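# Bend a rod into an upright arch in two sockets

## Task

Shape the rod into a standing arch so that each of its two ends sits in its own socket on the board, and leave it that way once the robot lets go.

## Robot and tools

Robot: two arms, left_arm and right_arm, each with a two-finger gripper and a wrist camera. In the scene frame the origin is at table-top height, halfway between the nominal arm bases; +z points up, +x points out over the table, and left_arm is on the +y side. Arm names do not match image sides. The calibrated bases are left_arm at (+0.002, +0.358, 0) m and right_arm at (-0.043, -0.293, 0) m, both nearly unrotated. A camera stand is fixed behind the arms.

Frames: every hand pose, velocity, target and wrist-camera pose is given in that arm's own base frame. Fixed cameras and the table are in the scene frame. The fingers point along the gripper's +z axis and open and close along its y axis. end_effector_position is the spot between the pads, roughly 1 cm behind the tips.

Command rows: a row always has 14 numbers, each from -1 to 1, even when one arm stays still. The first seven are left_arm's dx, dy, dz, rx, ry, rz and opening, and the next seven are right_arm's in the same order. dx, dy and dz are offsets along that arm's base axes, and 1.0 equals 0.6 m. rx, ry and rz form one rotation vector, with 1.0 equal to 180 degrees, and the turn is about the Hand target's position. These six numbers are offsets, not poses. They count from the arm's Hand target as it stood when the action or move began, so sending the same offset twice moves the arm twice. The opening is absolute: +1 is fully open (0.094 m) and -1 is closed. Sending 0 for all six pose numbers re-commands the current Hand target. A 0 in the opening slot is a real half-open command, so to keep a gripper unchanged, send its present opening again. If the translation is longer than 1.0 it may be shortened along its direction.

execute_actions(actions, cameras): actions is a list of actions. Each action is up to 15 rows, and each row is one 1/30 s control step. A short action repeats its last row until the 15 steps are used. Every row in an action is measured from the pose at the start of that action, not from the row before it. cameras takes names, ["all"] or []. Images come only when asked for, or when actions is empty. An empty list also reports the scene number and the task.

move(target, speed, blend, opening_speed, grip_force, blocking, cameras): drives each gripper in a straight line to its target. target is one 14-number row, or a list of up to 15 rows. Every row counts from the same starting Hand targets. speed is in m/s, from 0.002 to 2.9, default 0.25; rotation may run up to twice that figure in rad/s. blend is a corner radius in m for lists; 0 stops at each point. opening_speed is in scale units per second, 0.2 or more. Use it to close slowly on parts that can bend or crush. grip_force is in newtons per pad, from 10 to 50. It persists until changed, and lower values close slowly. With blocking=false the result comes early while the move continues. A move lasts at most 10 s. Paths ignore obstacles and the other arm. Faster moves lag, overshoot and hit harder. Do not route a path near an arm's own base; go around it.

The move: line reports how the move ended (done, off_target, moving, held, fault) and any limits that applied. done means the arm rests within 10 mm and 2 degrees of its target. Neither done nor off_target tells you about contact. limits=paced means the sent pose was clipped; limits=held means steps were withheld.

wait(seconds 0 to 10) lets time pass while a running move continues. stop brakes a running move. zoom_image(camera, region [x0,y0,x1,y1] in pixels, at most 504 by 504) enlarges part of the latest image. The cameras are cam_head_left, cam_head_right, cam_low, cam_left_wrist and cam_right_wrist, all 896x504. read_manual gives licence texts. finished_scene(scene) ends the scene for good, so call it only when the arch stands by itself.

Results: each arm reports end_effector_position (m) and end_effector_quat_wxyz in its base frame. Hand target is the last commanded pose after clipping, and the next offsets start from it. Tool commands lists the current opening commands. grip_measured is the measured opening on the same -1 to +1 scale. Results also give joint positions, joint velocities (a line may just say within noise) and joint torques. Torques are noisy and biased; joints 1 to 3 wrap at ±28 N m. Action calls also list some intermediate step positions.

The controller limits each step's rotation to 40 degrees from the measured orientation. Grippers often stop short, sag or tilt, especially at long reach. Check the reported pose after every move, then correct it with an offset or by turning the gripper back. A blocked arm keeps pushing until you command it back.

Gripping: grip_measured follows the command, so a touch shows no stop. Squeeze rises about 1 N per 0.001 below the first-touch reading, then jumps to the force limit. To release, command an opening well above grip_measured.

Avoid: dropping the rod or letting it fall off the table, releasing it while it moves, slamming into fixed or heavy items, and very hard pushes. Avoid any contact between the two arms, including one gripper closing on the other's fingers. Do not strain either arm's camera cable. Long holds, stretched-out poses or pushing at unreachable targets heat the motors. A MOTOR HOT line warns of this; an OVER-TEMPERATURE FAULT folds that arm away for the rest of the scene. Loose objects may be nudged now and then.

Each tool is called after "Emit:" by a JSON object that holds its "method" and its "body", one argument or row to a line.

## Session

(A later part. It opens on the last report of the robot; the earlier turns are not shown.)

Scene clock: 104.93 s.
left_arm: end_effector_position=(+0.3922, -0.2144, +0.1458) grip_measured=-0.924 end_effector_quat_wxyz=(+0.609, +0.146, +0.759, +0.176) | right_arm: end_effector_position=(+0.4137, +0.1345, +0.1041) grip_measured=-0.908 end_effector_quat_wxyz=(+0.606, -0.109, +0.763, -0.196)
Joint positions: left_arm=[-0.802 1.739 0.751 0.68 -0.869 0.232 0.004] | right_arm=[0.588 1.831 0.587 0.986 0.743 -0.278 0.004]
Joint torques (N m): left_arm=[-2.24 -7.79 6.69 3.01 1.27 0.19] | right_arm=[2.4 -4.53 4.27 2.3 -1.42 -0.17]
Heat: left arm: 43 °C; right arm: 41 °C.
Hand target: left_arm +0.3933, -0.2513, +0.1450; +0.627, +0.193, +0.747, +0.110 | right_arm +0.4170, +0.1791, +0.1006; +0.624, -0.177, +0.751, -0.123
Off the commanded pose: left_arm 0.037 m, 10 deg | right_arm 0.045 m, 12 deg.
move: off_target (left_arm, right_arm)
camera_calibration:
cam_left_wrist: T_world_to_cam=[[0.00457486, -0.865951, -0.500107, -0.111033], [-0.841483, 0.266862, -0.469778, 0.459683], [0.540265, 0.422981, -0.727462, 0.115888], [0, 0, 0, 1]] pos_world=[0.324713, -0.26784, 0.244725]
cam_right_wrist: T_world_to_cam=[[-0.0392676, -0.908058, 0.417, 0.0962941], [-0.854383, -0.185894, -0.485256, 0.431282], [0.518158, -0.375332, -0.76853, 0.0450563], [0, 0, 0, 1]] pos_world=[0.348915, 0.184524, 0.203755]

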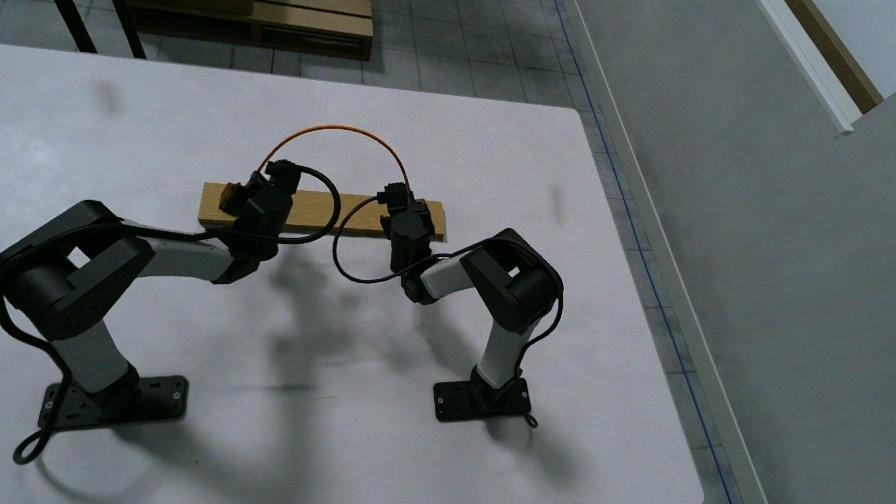

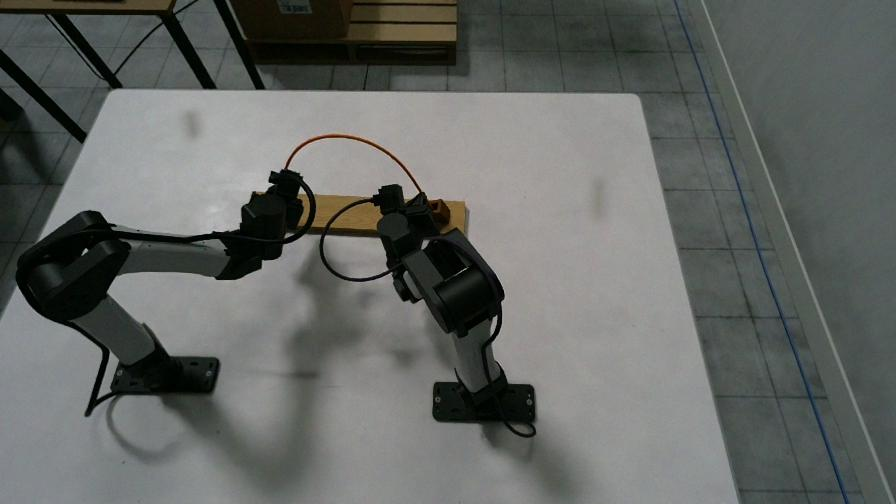

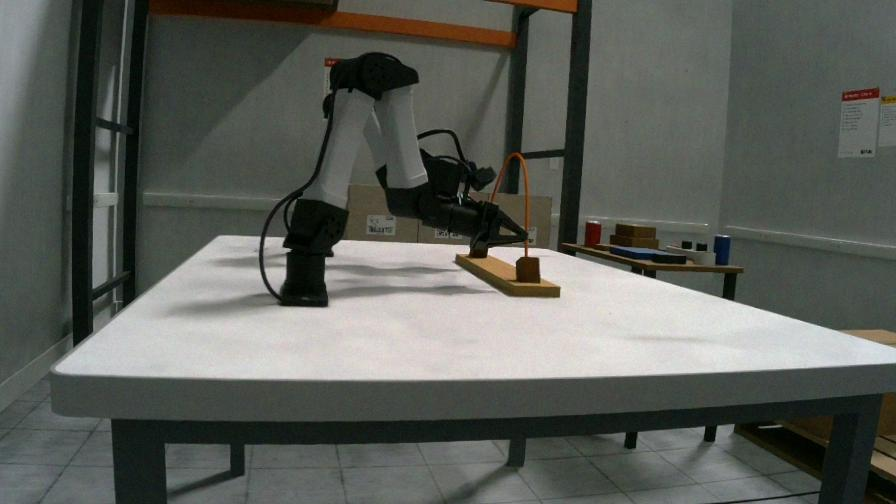

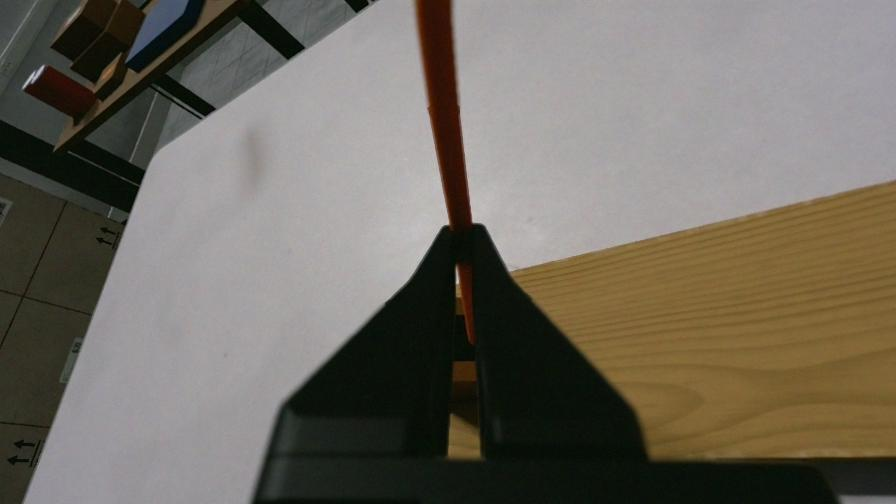

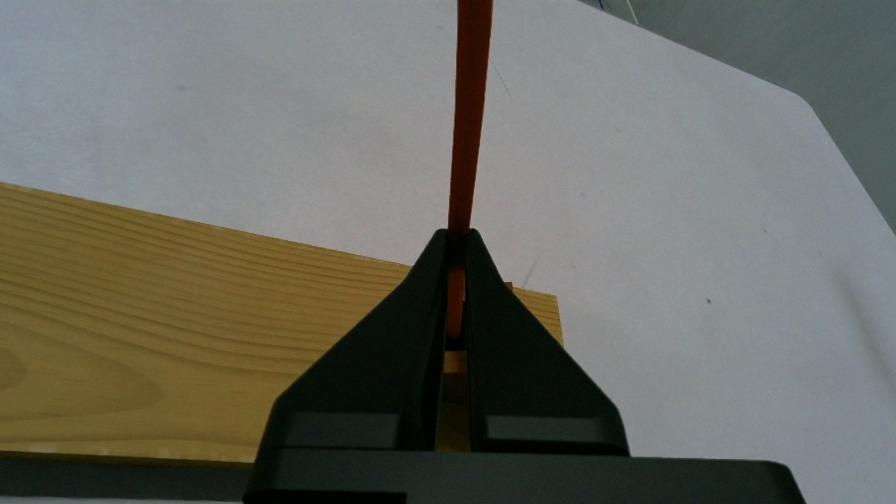

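Emit:
{"method": "move", "body": {
  "target": [0.0,0.03,-0.027,0,0,0,-1, 0.009,-0.022,-0.027,0,0,0,-1],
  "speed": 0.05,
  "cameras": ["all"]
}}

Emit:
{"method": "zoom_image", "body": {
  "camera": "cam_low",
  "region": [440, 110, 570, 310]
}}

Emit:
{"method": "zoom_image", "body": {
  "camera": "cam_head_left",
  "region": [190, 120, 310, 240]
}}

Emit:
{"method": "zoom_image", "body": {
  "camera": "cam_head_right",
  "region": [370, 140, 490, 260]
}}

Emit:
{"method": "zoom_image", "body": {
  "camera": "cam_left_wrist",
  "region": [350, 200, 590, 480]
}}

Emit:
{"method": "zoom_image", "body": {
  "camera": "cam_right_wrist",
  "region": [340, 200, 580, 480]
}}

Scene clock: 111.27 s.
left_arm: end_effector_position=(+0.3914, -0.2006, +0.1262) grip_measured=-0.924 end_effector_quat_wxyz=(+0.606, +0.156, +0.761, +0.172) | right_arm: end_effector_position=(+0.4197, +0.1261, +0.0857) grip_measured=-0.908 end_effector_quat_wxyz=(+0.603, -0.122, +0.764, -0.193)
Joint positions: left_arm=[-0.766 1.758 0.675 0.776 -0.816 0.252 0.004] | right_arm=[0.544 1.903 0.569 1.077 0.679 -0.304 0.004]
Joint torques (N m): left_arm=[-1.84 -7.72 6.38 3.1 1.15 0.15] | right_arm=[2.04 -4.79 3.85 2.38 -1.29 -0.04]
Heat: left arm: 43 °C; right arm: 42 °C.
Hand target: left_arm +0.3932, -0.2333, +0.1287; +0.626, +0.193, +0.747, +0.111 | right_arm +0.4223, +0.1659, +0.0844; +0.624, -0.177, +0.751, -0.124
Off the commanded pose: left_arm 0.033 m, 9 deg | right_arm 0.040 m, 11 deg.
move: off_target (left_arm, right_arm)
camera_calibration:
cam_left_wrist: T_world_to_cam=[[-0.0178033, -0.862093, -0.506437, -0.0985624], [-0.842112, 0.285989, -0.457229, 0.448593], [0.539009, 0.418336, -0.73107, 0.0963157], [0, 0, 0, 1]] pos_world=[0.324096, -0.253555, 0.225607]
cam_right_wrist: T_world_to_cam=[[-0.0141585, -0.904236, 0.426799, 0.0847213], [-0.855495, -0.210008, -0.473312, 0.428417], [0.517617, -0.371826, -0.770596, 0.024569], [0, 0, 0, 1]] pos_world=[0.354991, 0.175714, 0.185549]

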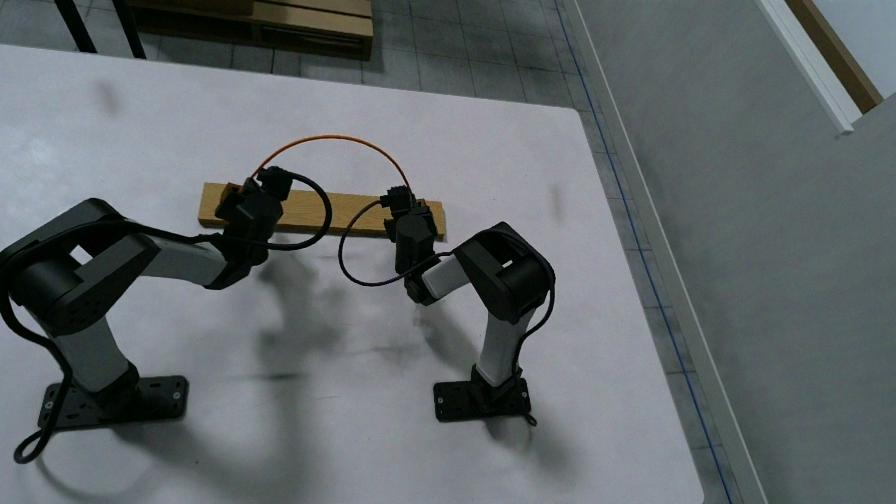

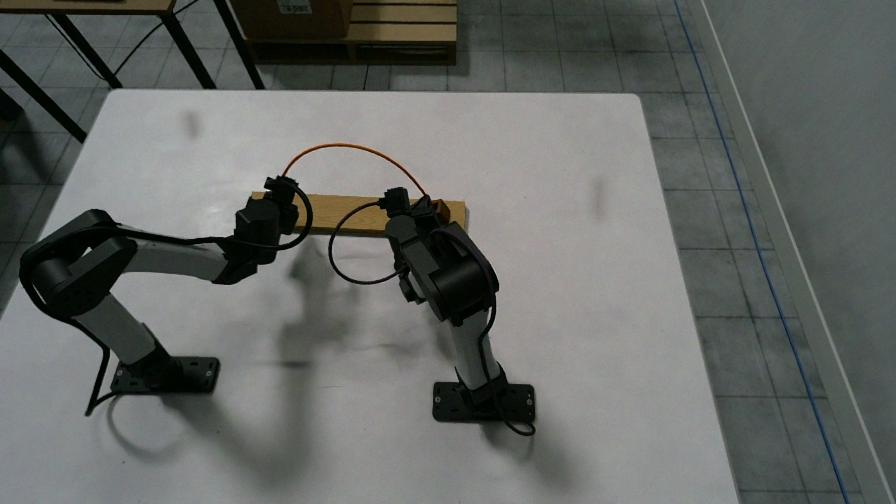

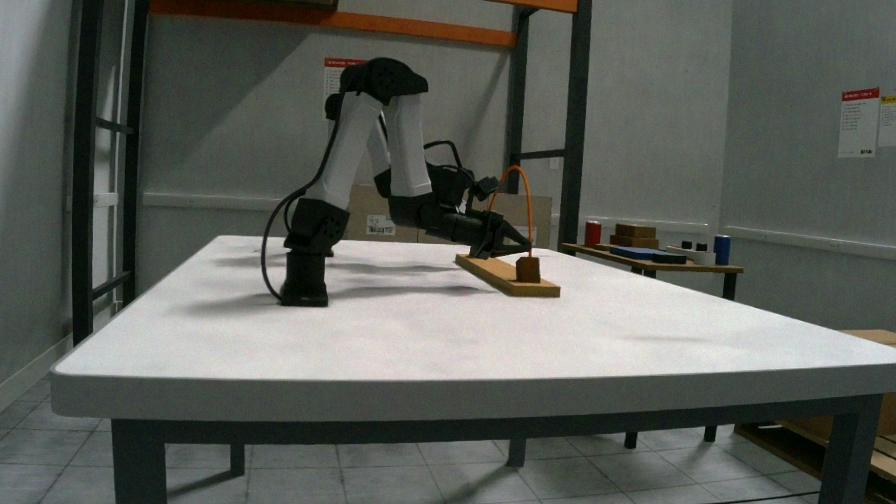

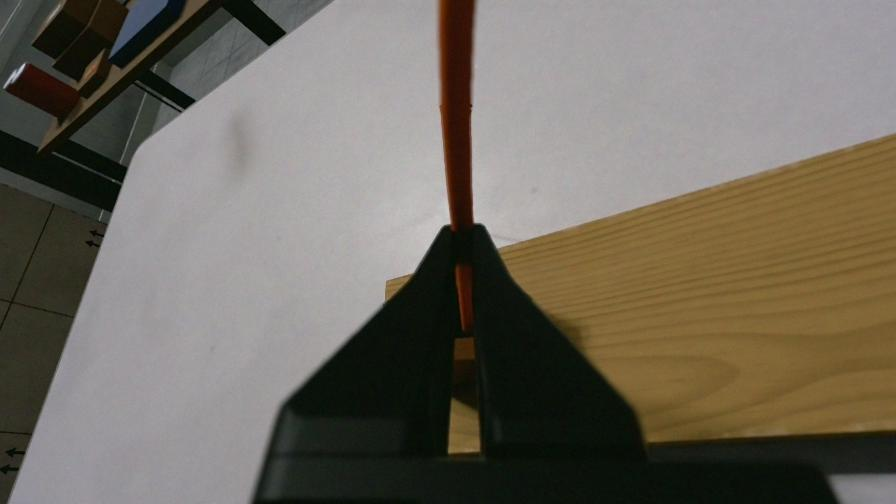

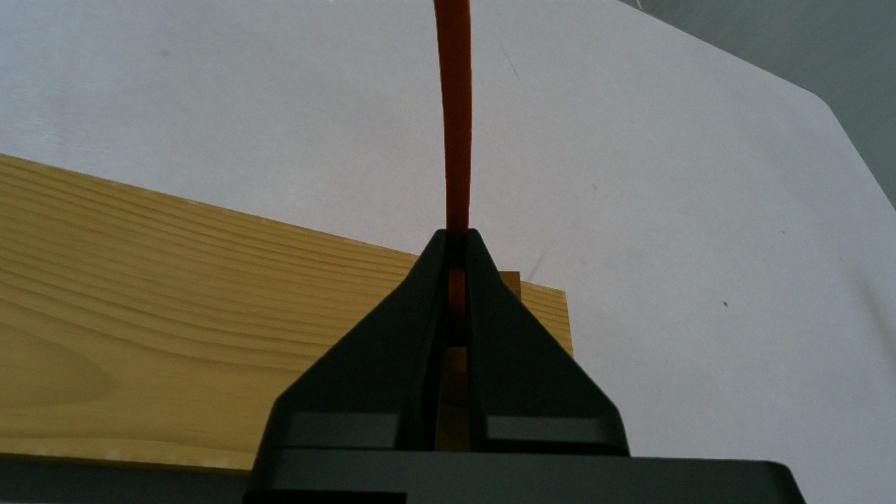

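Scaled by 2.520 from the camera's 896x504 image, which has a finer 1280x720 frame.

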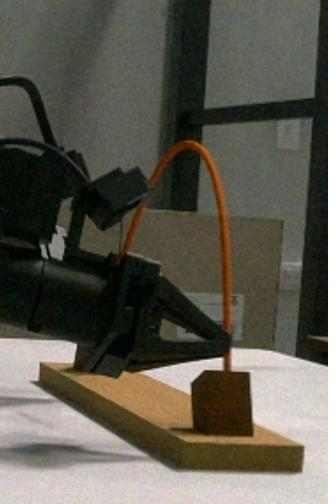

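Scaled by 4.200 from the camera's 896x504 image, which has a finer 1280x720 frame.

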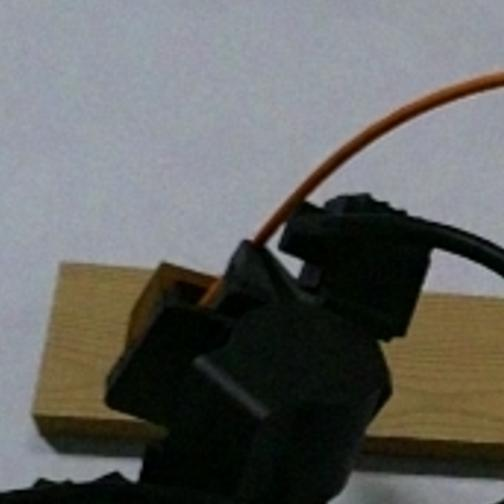

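Scaled by 4.200 from the camera's 896x504 image, which has a finer 1280x720 frame.

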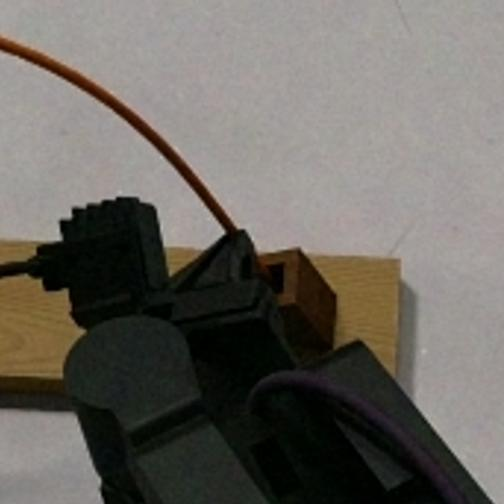

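Scaled by 1.800 from the camera's 896x504 image, which has a finer 1280x720 frame.

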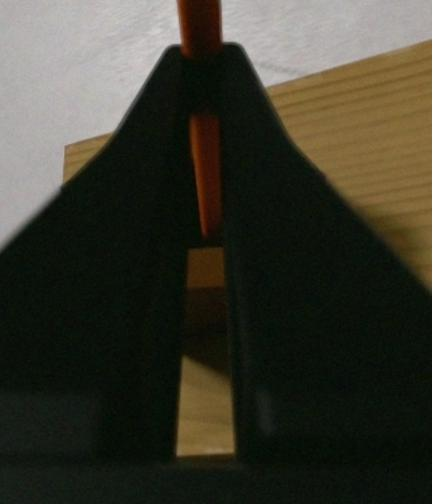

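Scaled by 1.800 from the camera's 896x504 image, which has a finer 1280x720 frame.

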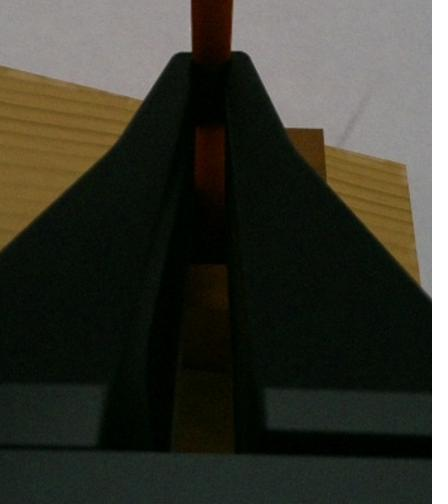

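Emit:
{"method": "move", "body": {
  "target": [-0.006,0.018,-0.029,0,-0.024,0,-1, -0.008,-0.015,-0.022,0,-0.024,0,-1],
  "speed": 0.05,
  "cameras": ["all"]
}}

Emit:
{"method": "zoom_image", "body": {
  "camera": "cam_low",
  "region": [440, 110, 570, 310]
}}

Emit:
{"method": "zoom_image", "body": {
  "camera": "cam_left_wrist",
  "region": [350, 200, 590, 480]
}}

Emit:
{"method": "zoom_image", "body": {
  "camera": "cam_right_wrist",
  "region": [340, 200, 580, 480]
}}

Scene clock: 116.87 s.
left_arm: end_effector_position=(+0.3906, -0.1969, +0.1193) grip_measured=-0.924 end_effector_quat_wxyz=(+0.650, +0.141, +0.729, +0.161) | right_arm: end_effector_position=(+0.4171, +0.1250, +0.0819) grip_measured=-0.908 end_effector_quat_wxyz=(+0.648, -0.113, +0.731, -0.184)
Joint positions: left_arm=[-0.757 1.874 0.593 1.133 -0.803 0.328 0.004] | right_arm=[0.538 2.043 0.521 1.403 0.658 -0.359 0.004]
Joint torques (N m): left_arm=[-1.35 -7.36 4.88 2.6 1.11 0.11] | right_arm=[1.29 -4.29 2.76 1.95 -1.23 0.02]
Heat: left arm: 43 °C; right arm: 42 °C.
Hand target: left_arm +0.3897, -0.2225, +0.1114; +0.654, +0.189, +0.723, +0.118 | right_arm +0.4176, +0.1570, +0.0712; +0.652, -0.173, +0.727, -0.130
Off the commanded pose: left_arm 0.027 m, 7 deg | right_arm 0.034 m, 9 deg.
move: off_target (left_arm, right_arm)
camera_calibration:
cam_left_wrist: T_world_to_cam=[[0.0219157, -0.880424, -0.473681, -0.122009], [-0.782481, 0.279803, -0.556268, 0.431039], [0.622289, 0.382837, -0.682783, 0.0448228], [0, 0, 0, 1]] pos_world=[0.312061, -0.245186, 0.212584]
cam_right_wrist: T_world_to_cam=[[-0.0389111, -0.913557, 0.404845, 0.0985935], [-0.793445, -0.218026, -0.568251, 0.407011], [0.607397, -0.343333, -0.716374, -0.0228144], [0, 0, 0, 1]] pos_world=[0.340635, 0.170977, 0.175026]

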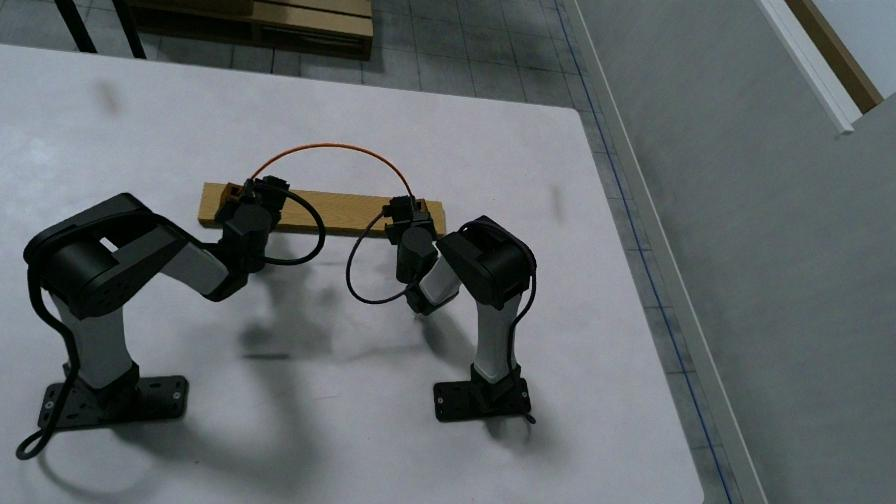

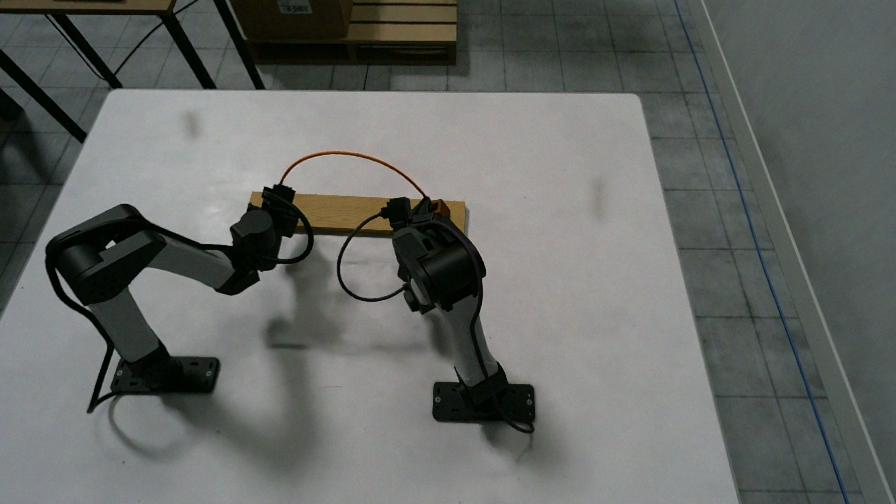

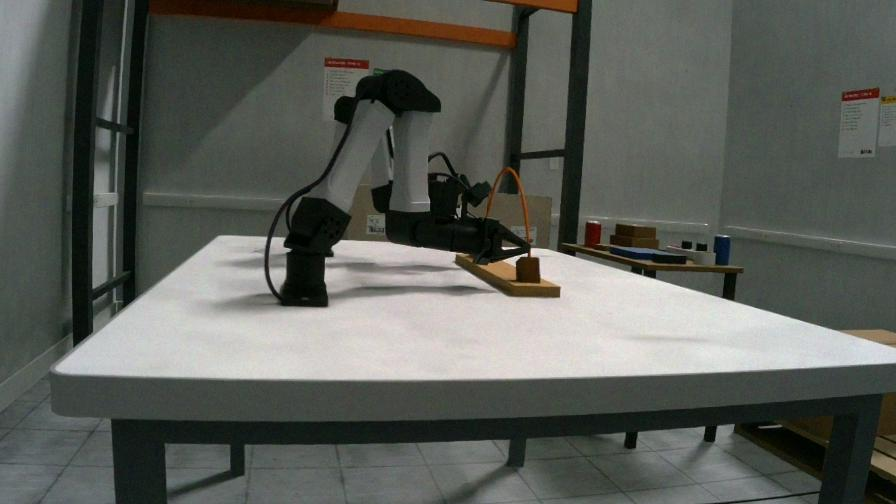

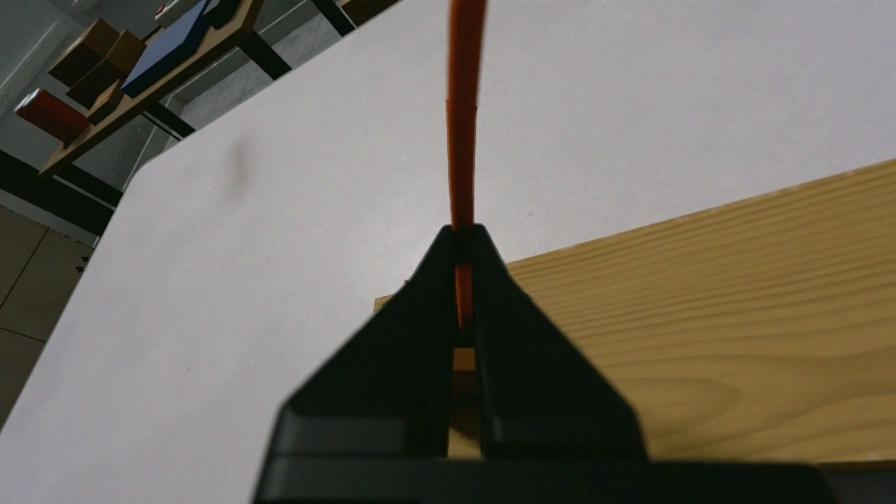

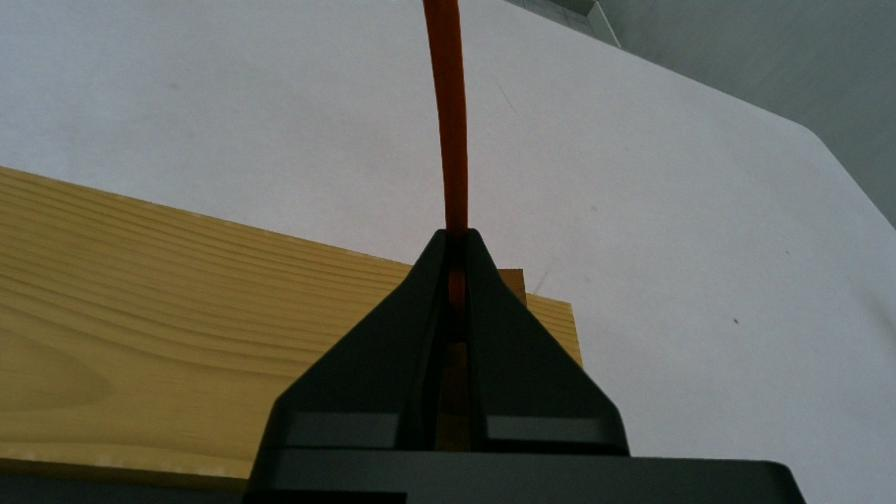

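Scaled by 2.520 from the camera's 896x504 image, which has a finer 1280x720 frame.

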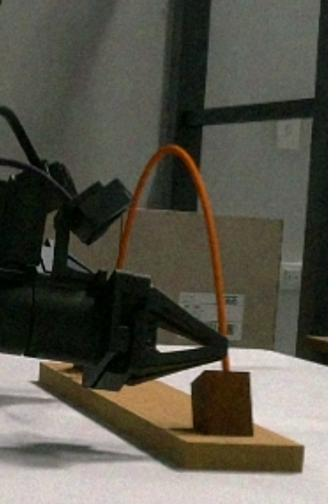

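Scaled by 1.800 from the camera's 896x504 image, which has a finer 1280x720 frame.

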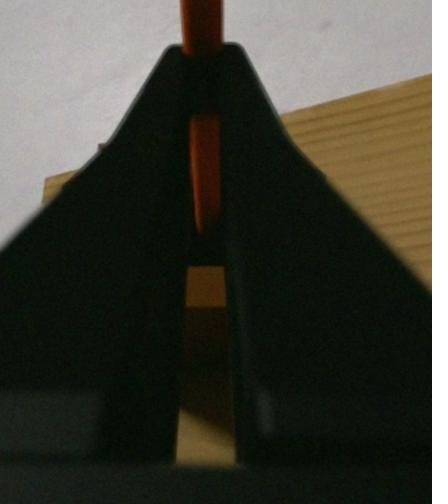

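Scaled by 1.800 from the camera's 896x504 image, which has a finer 1280x720 frame.

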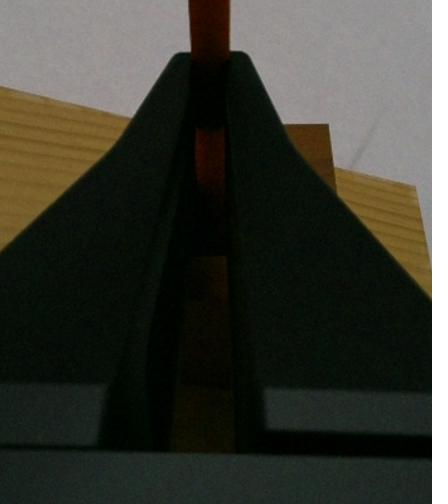

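Emit:
{"method": "move", "body": {
  "target": [-0.002,0.018,-0.022,0,0,0,-1, -0.002,-0.018,-0.018,0,0,0,-1],
  "speed": 0.04,
  "cameras": ["all"]
}}

Emit:
{"method": "zoom_image", "body": {
  "camera": "cam_low",
  "region": [440, 110, 570, 310]
}}

Emit:
{"method": "zoom_image", "body": {
  "camera": "cam_left_wrist",
  "region": [350, 200, 590, 480]
}}

Emit:
{"method": "zoom_image", "body": {
  "camera": "cam_right_wrist",
  "region": [340, 200, 580, 480]
}}

Scene clock: 120.93 s.
left_arm: end_effector_position=(+0.3907, -0.1933, +0.1197) grip_measured=-0.924 end_effector_quat_wxyz=(+0.670, +0.135, +0.716, +0.143) | right_arm: end_effector_position=(+0.4182, +0.1250, +0.0798) grip_measured=-0.908 end_effector_quat_wxyz=(+0.653, -0.125, +0.726, -0.173)
Joint positions: left_arm=[-0.738 1.91 0.559 1.267 -0.76 0.338 0.004] | right_arm=[0.519 2.061 0.51 1.446 0.606 -0.368 0.004]
Joint torques (N m): left_arm=[-0.79 -6.38 3.7 2.12 0.98 0.06] | right_arm=[0.18 -2.03 1.87 2.25 -1.06 0.1]
Heat: left arm: 43 °C; right arm: 42 °C.
Hand target: left_arm +0.3885, -0.2118, +0.0983; +0.654, +0.189, +0.723, +0.118 | right_arm +0.4163, +0.1460, +0.0604; +0.652, -0.172, +0.727, -0.130
Off the commanded pose: left_arm 0.028 m, 7 deg | right_arm 0.029 m, 7 deg.
move: off_target (left_arm, right_arm)
camera_calibration:
cam_left_wrist: T_world_to_cam=[[0.0200397, -0.897993, -0.439552, -0.125323], [-0.750849, 0.276778, -0.599682, 0.422642], [0.660169, 0.342055, -0.668711, 0.0192718], [0, 0, 0, 1]] pos_world=[0.307129, -0.236109, 0.211252]
cam_right_wrist: T_world_to_cam=[[-0.0109705, -0.915107, 0.403062, 0.0880622], [-0.781532, -0.243601, -0.57434, 0.405356], [0.623768, -0.321307, -0.712513, -0.0349264], [0, 0, 0, 1]] pos_world=[0.339551, 0.168109, 0.172432]

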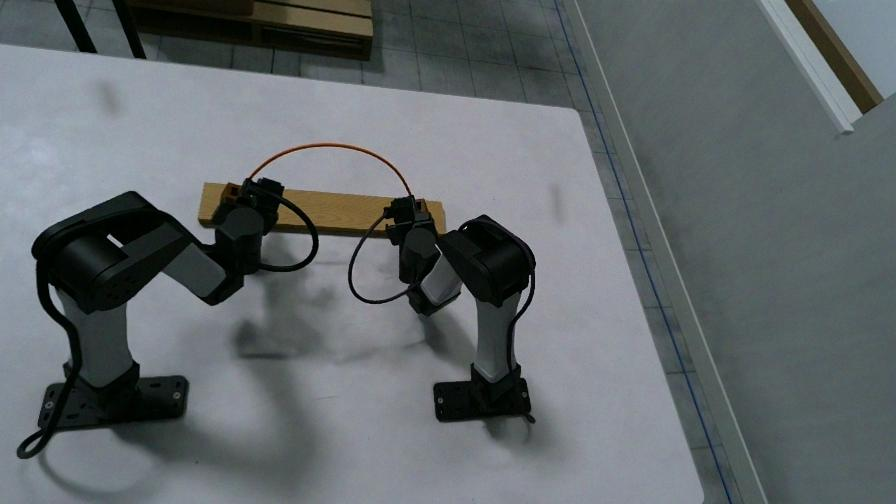

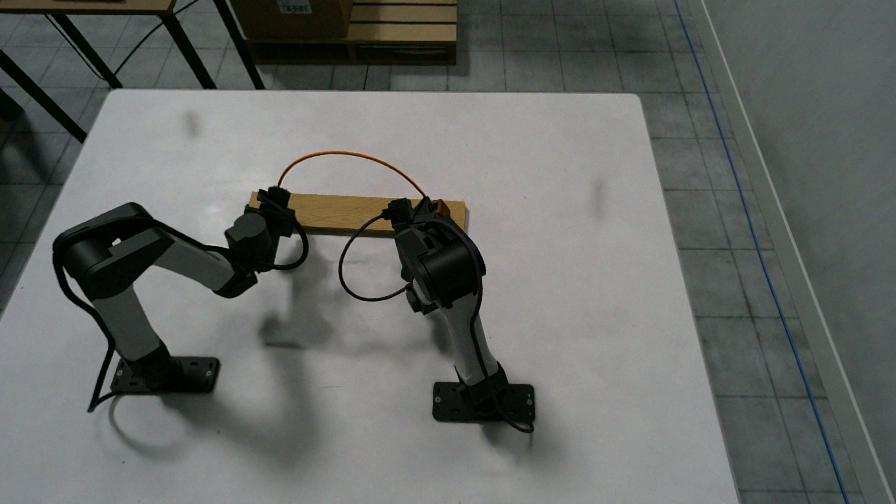

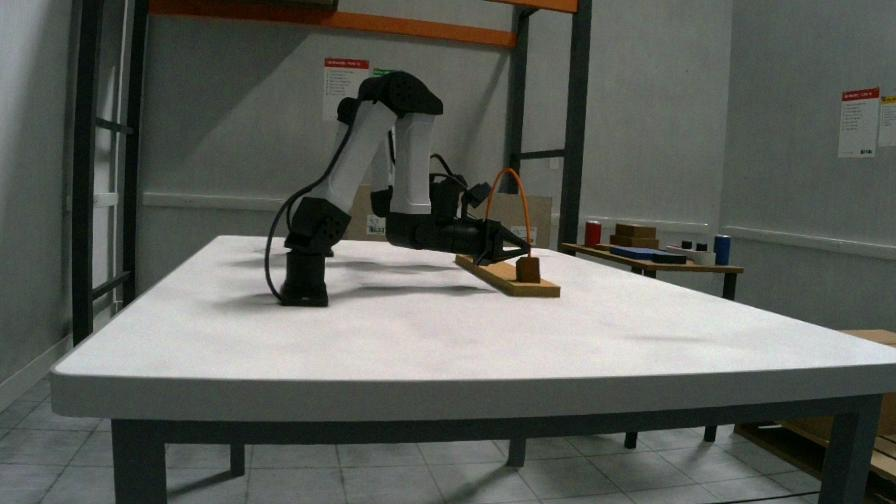

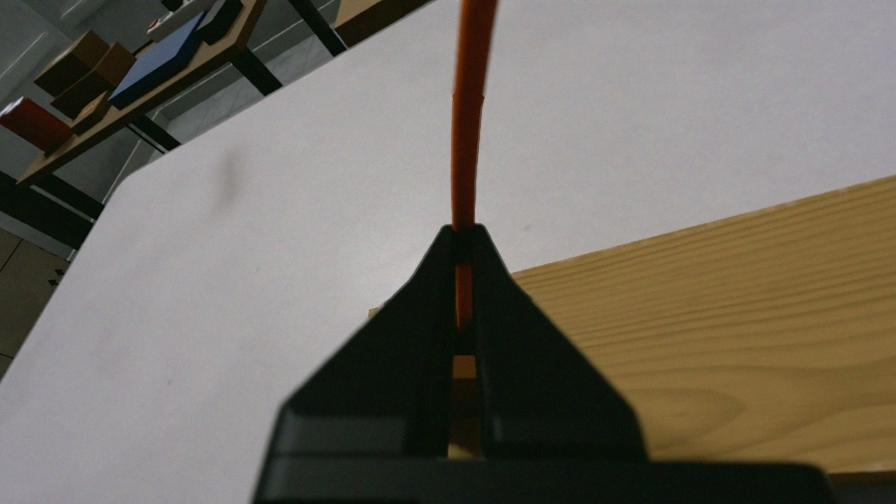

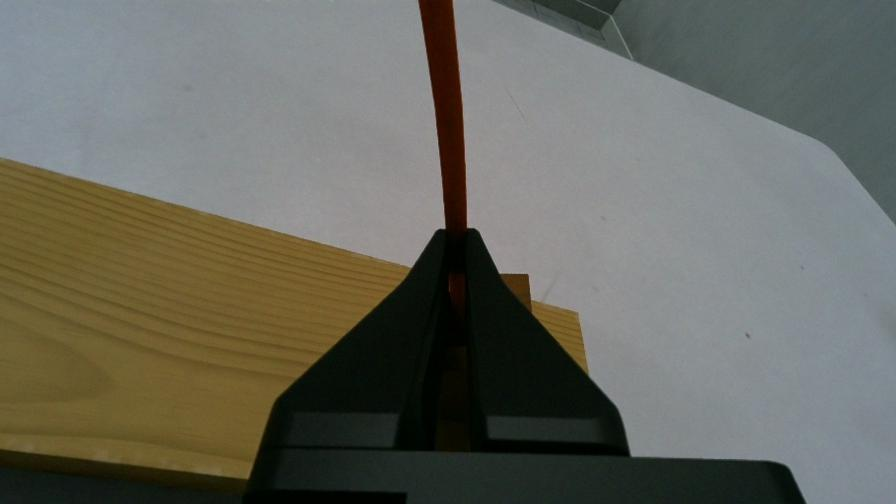

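Scaled by 2.520 from the camera's 896x504 image, which has a finer 1280x720 frame.

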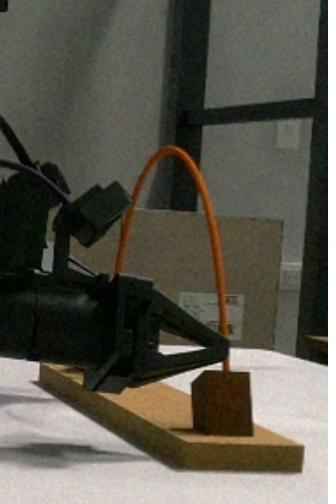

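Scaled by 1.800 from the camera's 896x504 image, which has a finer 1280x720 frame.

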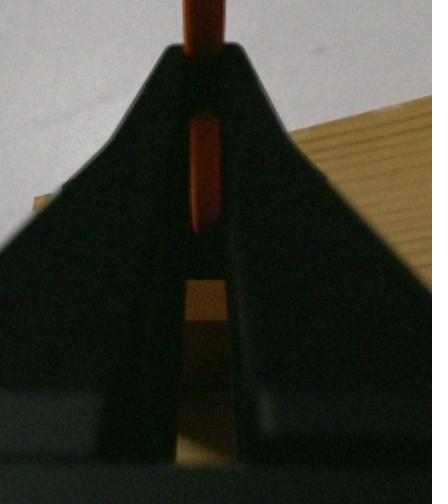

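Scaled by 1.800 from the camera's 896x504 image, which has a finer 1280x720 frame.

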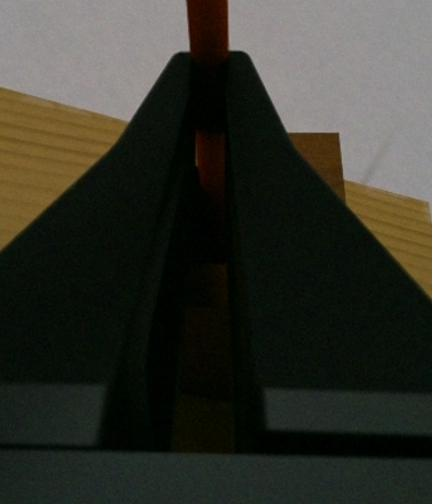

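Emit:
{"method": "move", "body": {
  "target": [0.003,0.022,0.022,0,0,0.025,-1, 0.003,-0.022,0.02,0,0,-0.032,-1],
  "speed": 0.04,
  "cameras": ["all"]
}}

Emit:
{"method": "zoom_image", "body": {
  "camera": "cam_low",
  "region": [440, 110, 570, 310]
}}

Emit:
{"method": "zoom_image", "body": {
  "camera": "cam_head_left",
  "region": [190, 120, 310, 240]
}}

Emit:
{"method": "zoom_image", "body": {
  "camera": "cam_head_right",
  "region": [370, 140, 490, 260]
}}

Scene clock: 126.27 s.
left_arm: end_effector_position=(+0.3896, -0.1888, +0.1212) grip_measured=-0.924 end_effector_quat_wxyz=(+0.667, +0.130, +0.718, +0.152) | right_arm: end_effector_position=(+0.4177, +0.1233, +0.0802) grip_measured=-0.908 end_effector_quat_wxyz=(+0.652, -0.120, +0.727, -0.177)
Joint positions: left_arm=[-0.738 1.893 0.555 1.246 -0.781 0.338 0.004] | right_arm=[0.522 2.058 0.51 1.44 0.621 -0.366 0.004]
Joint torques (N m): left_arm=[-0.39 -9.98 5.45 1.54 0.44 -0.05] | right_arm=[0.4 -5.71 3.34 1.55 -0.27 0.18]
Heat: left arm: 42 °C; right arm: 42 °C.
Hand target: left_arm +0.3903, -0.1986, +0.1115; +0.649, +0.160, +0.730, +0.143 | right_arm +0.4181, +0.1328, +0.0723; +0.645, -0.136, +0.735, -0.163
Off the commanded pose: left_arm 0.014 m, 4 deg | right_arm 0.012 m, 3 deg.
move: off_target (left_arm, right_arm)
camera_calibration:
cam_left_wrist: T_world_to_cam=[[0.0365792, -0.894301, -0.445968, -0.125526], [-0.759457, 0.265179, -0.594057, 0.421914], [0.649528, 0.360424, -0.669484, 0.0271531], [0, 0, 0, 1]] pos_world=[0.307381, -0.233928, 0.212839]
cam_right_wrist: T_world_to_cam=[[-0.0227492, -0.915001, 0.402811, 0.0912001], [-0.78498, -0.233162, -0.573971, 0.405043], [0.619104, -0.329255, -0.712953, -0.0318601], [0, 0, 0, 1]] pos_world=[0.33975, 0.167399, 0.173031]

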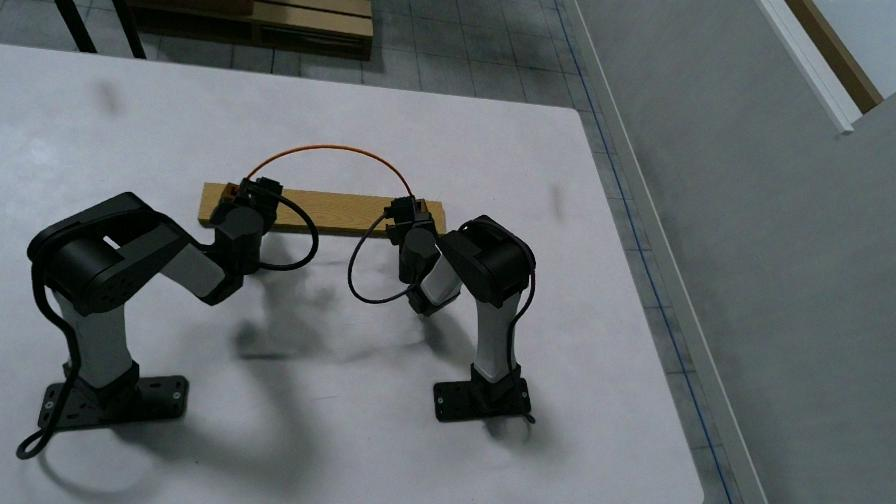

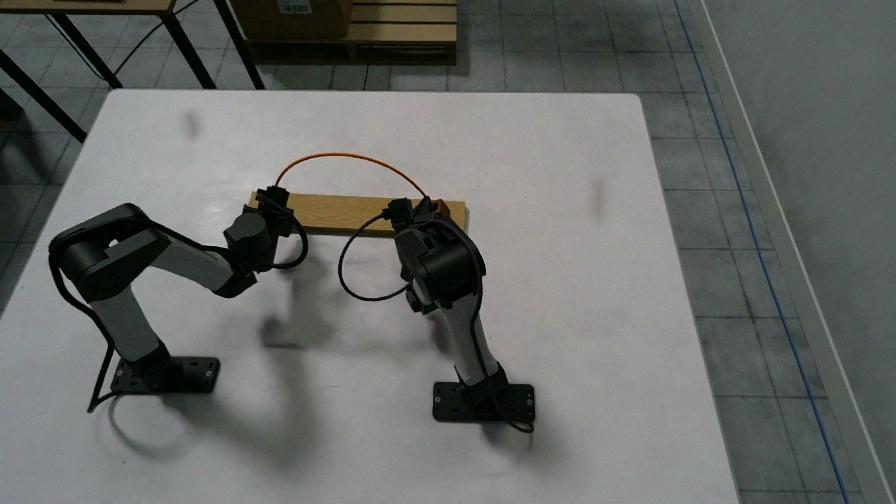

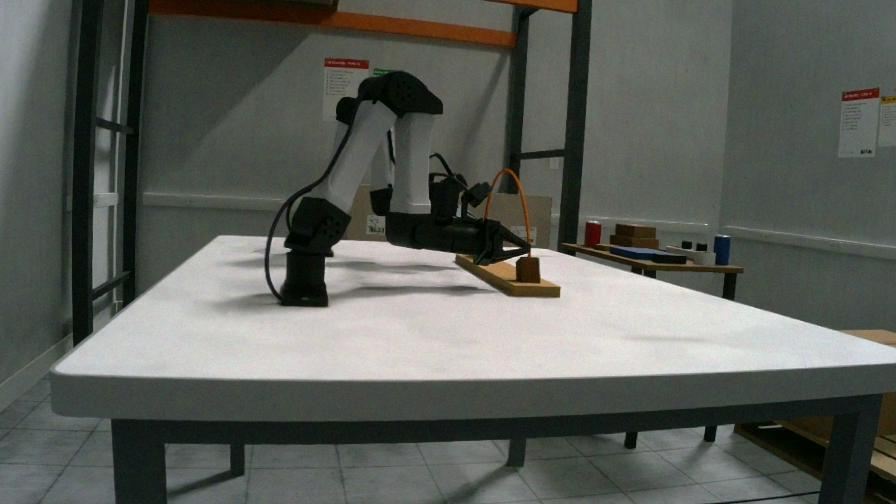

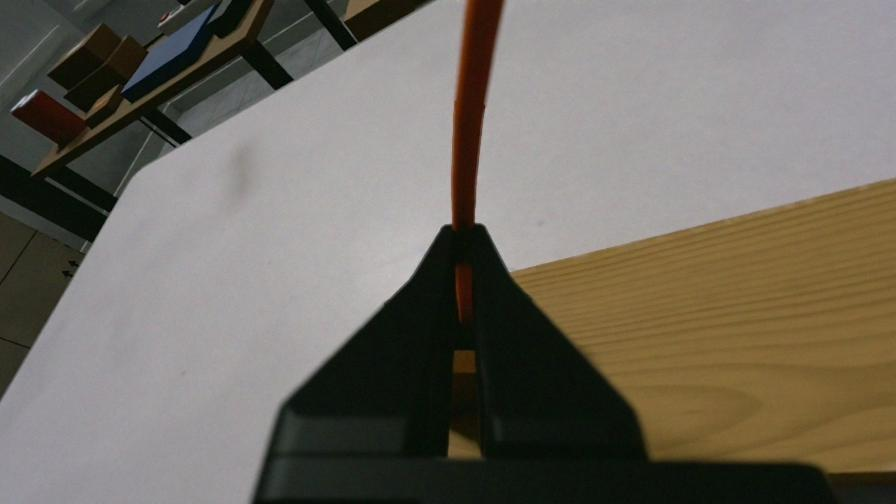

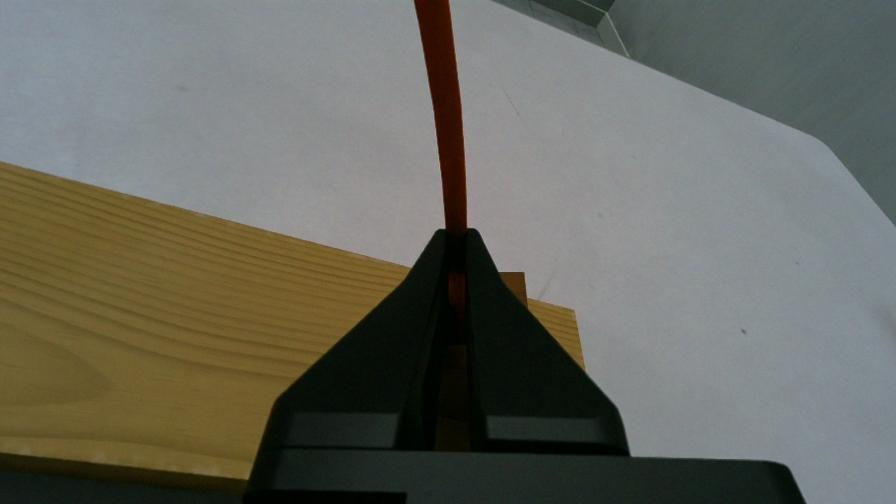

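Scaled by 2.520 from the camera's 896x504 image, which has a finer 1280x720 frame.

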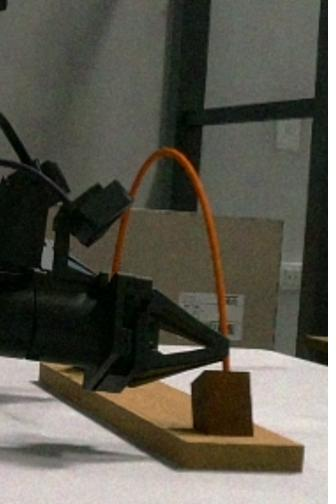

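Scaled by 4.200 from the camera's 896x504 image, which has a finer 1280x720 frame.

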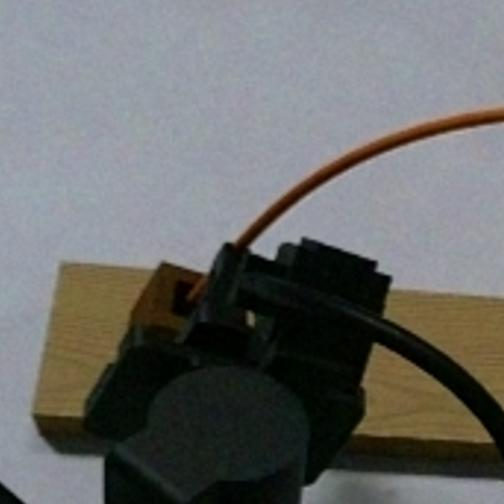

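Scaled by 4.200 from the camera's 896x504 image, which has a finer 1280x720 frame.

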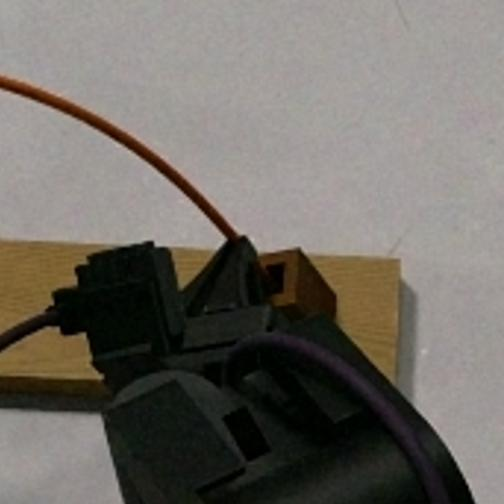

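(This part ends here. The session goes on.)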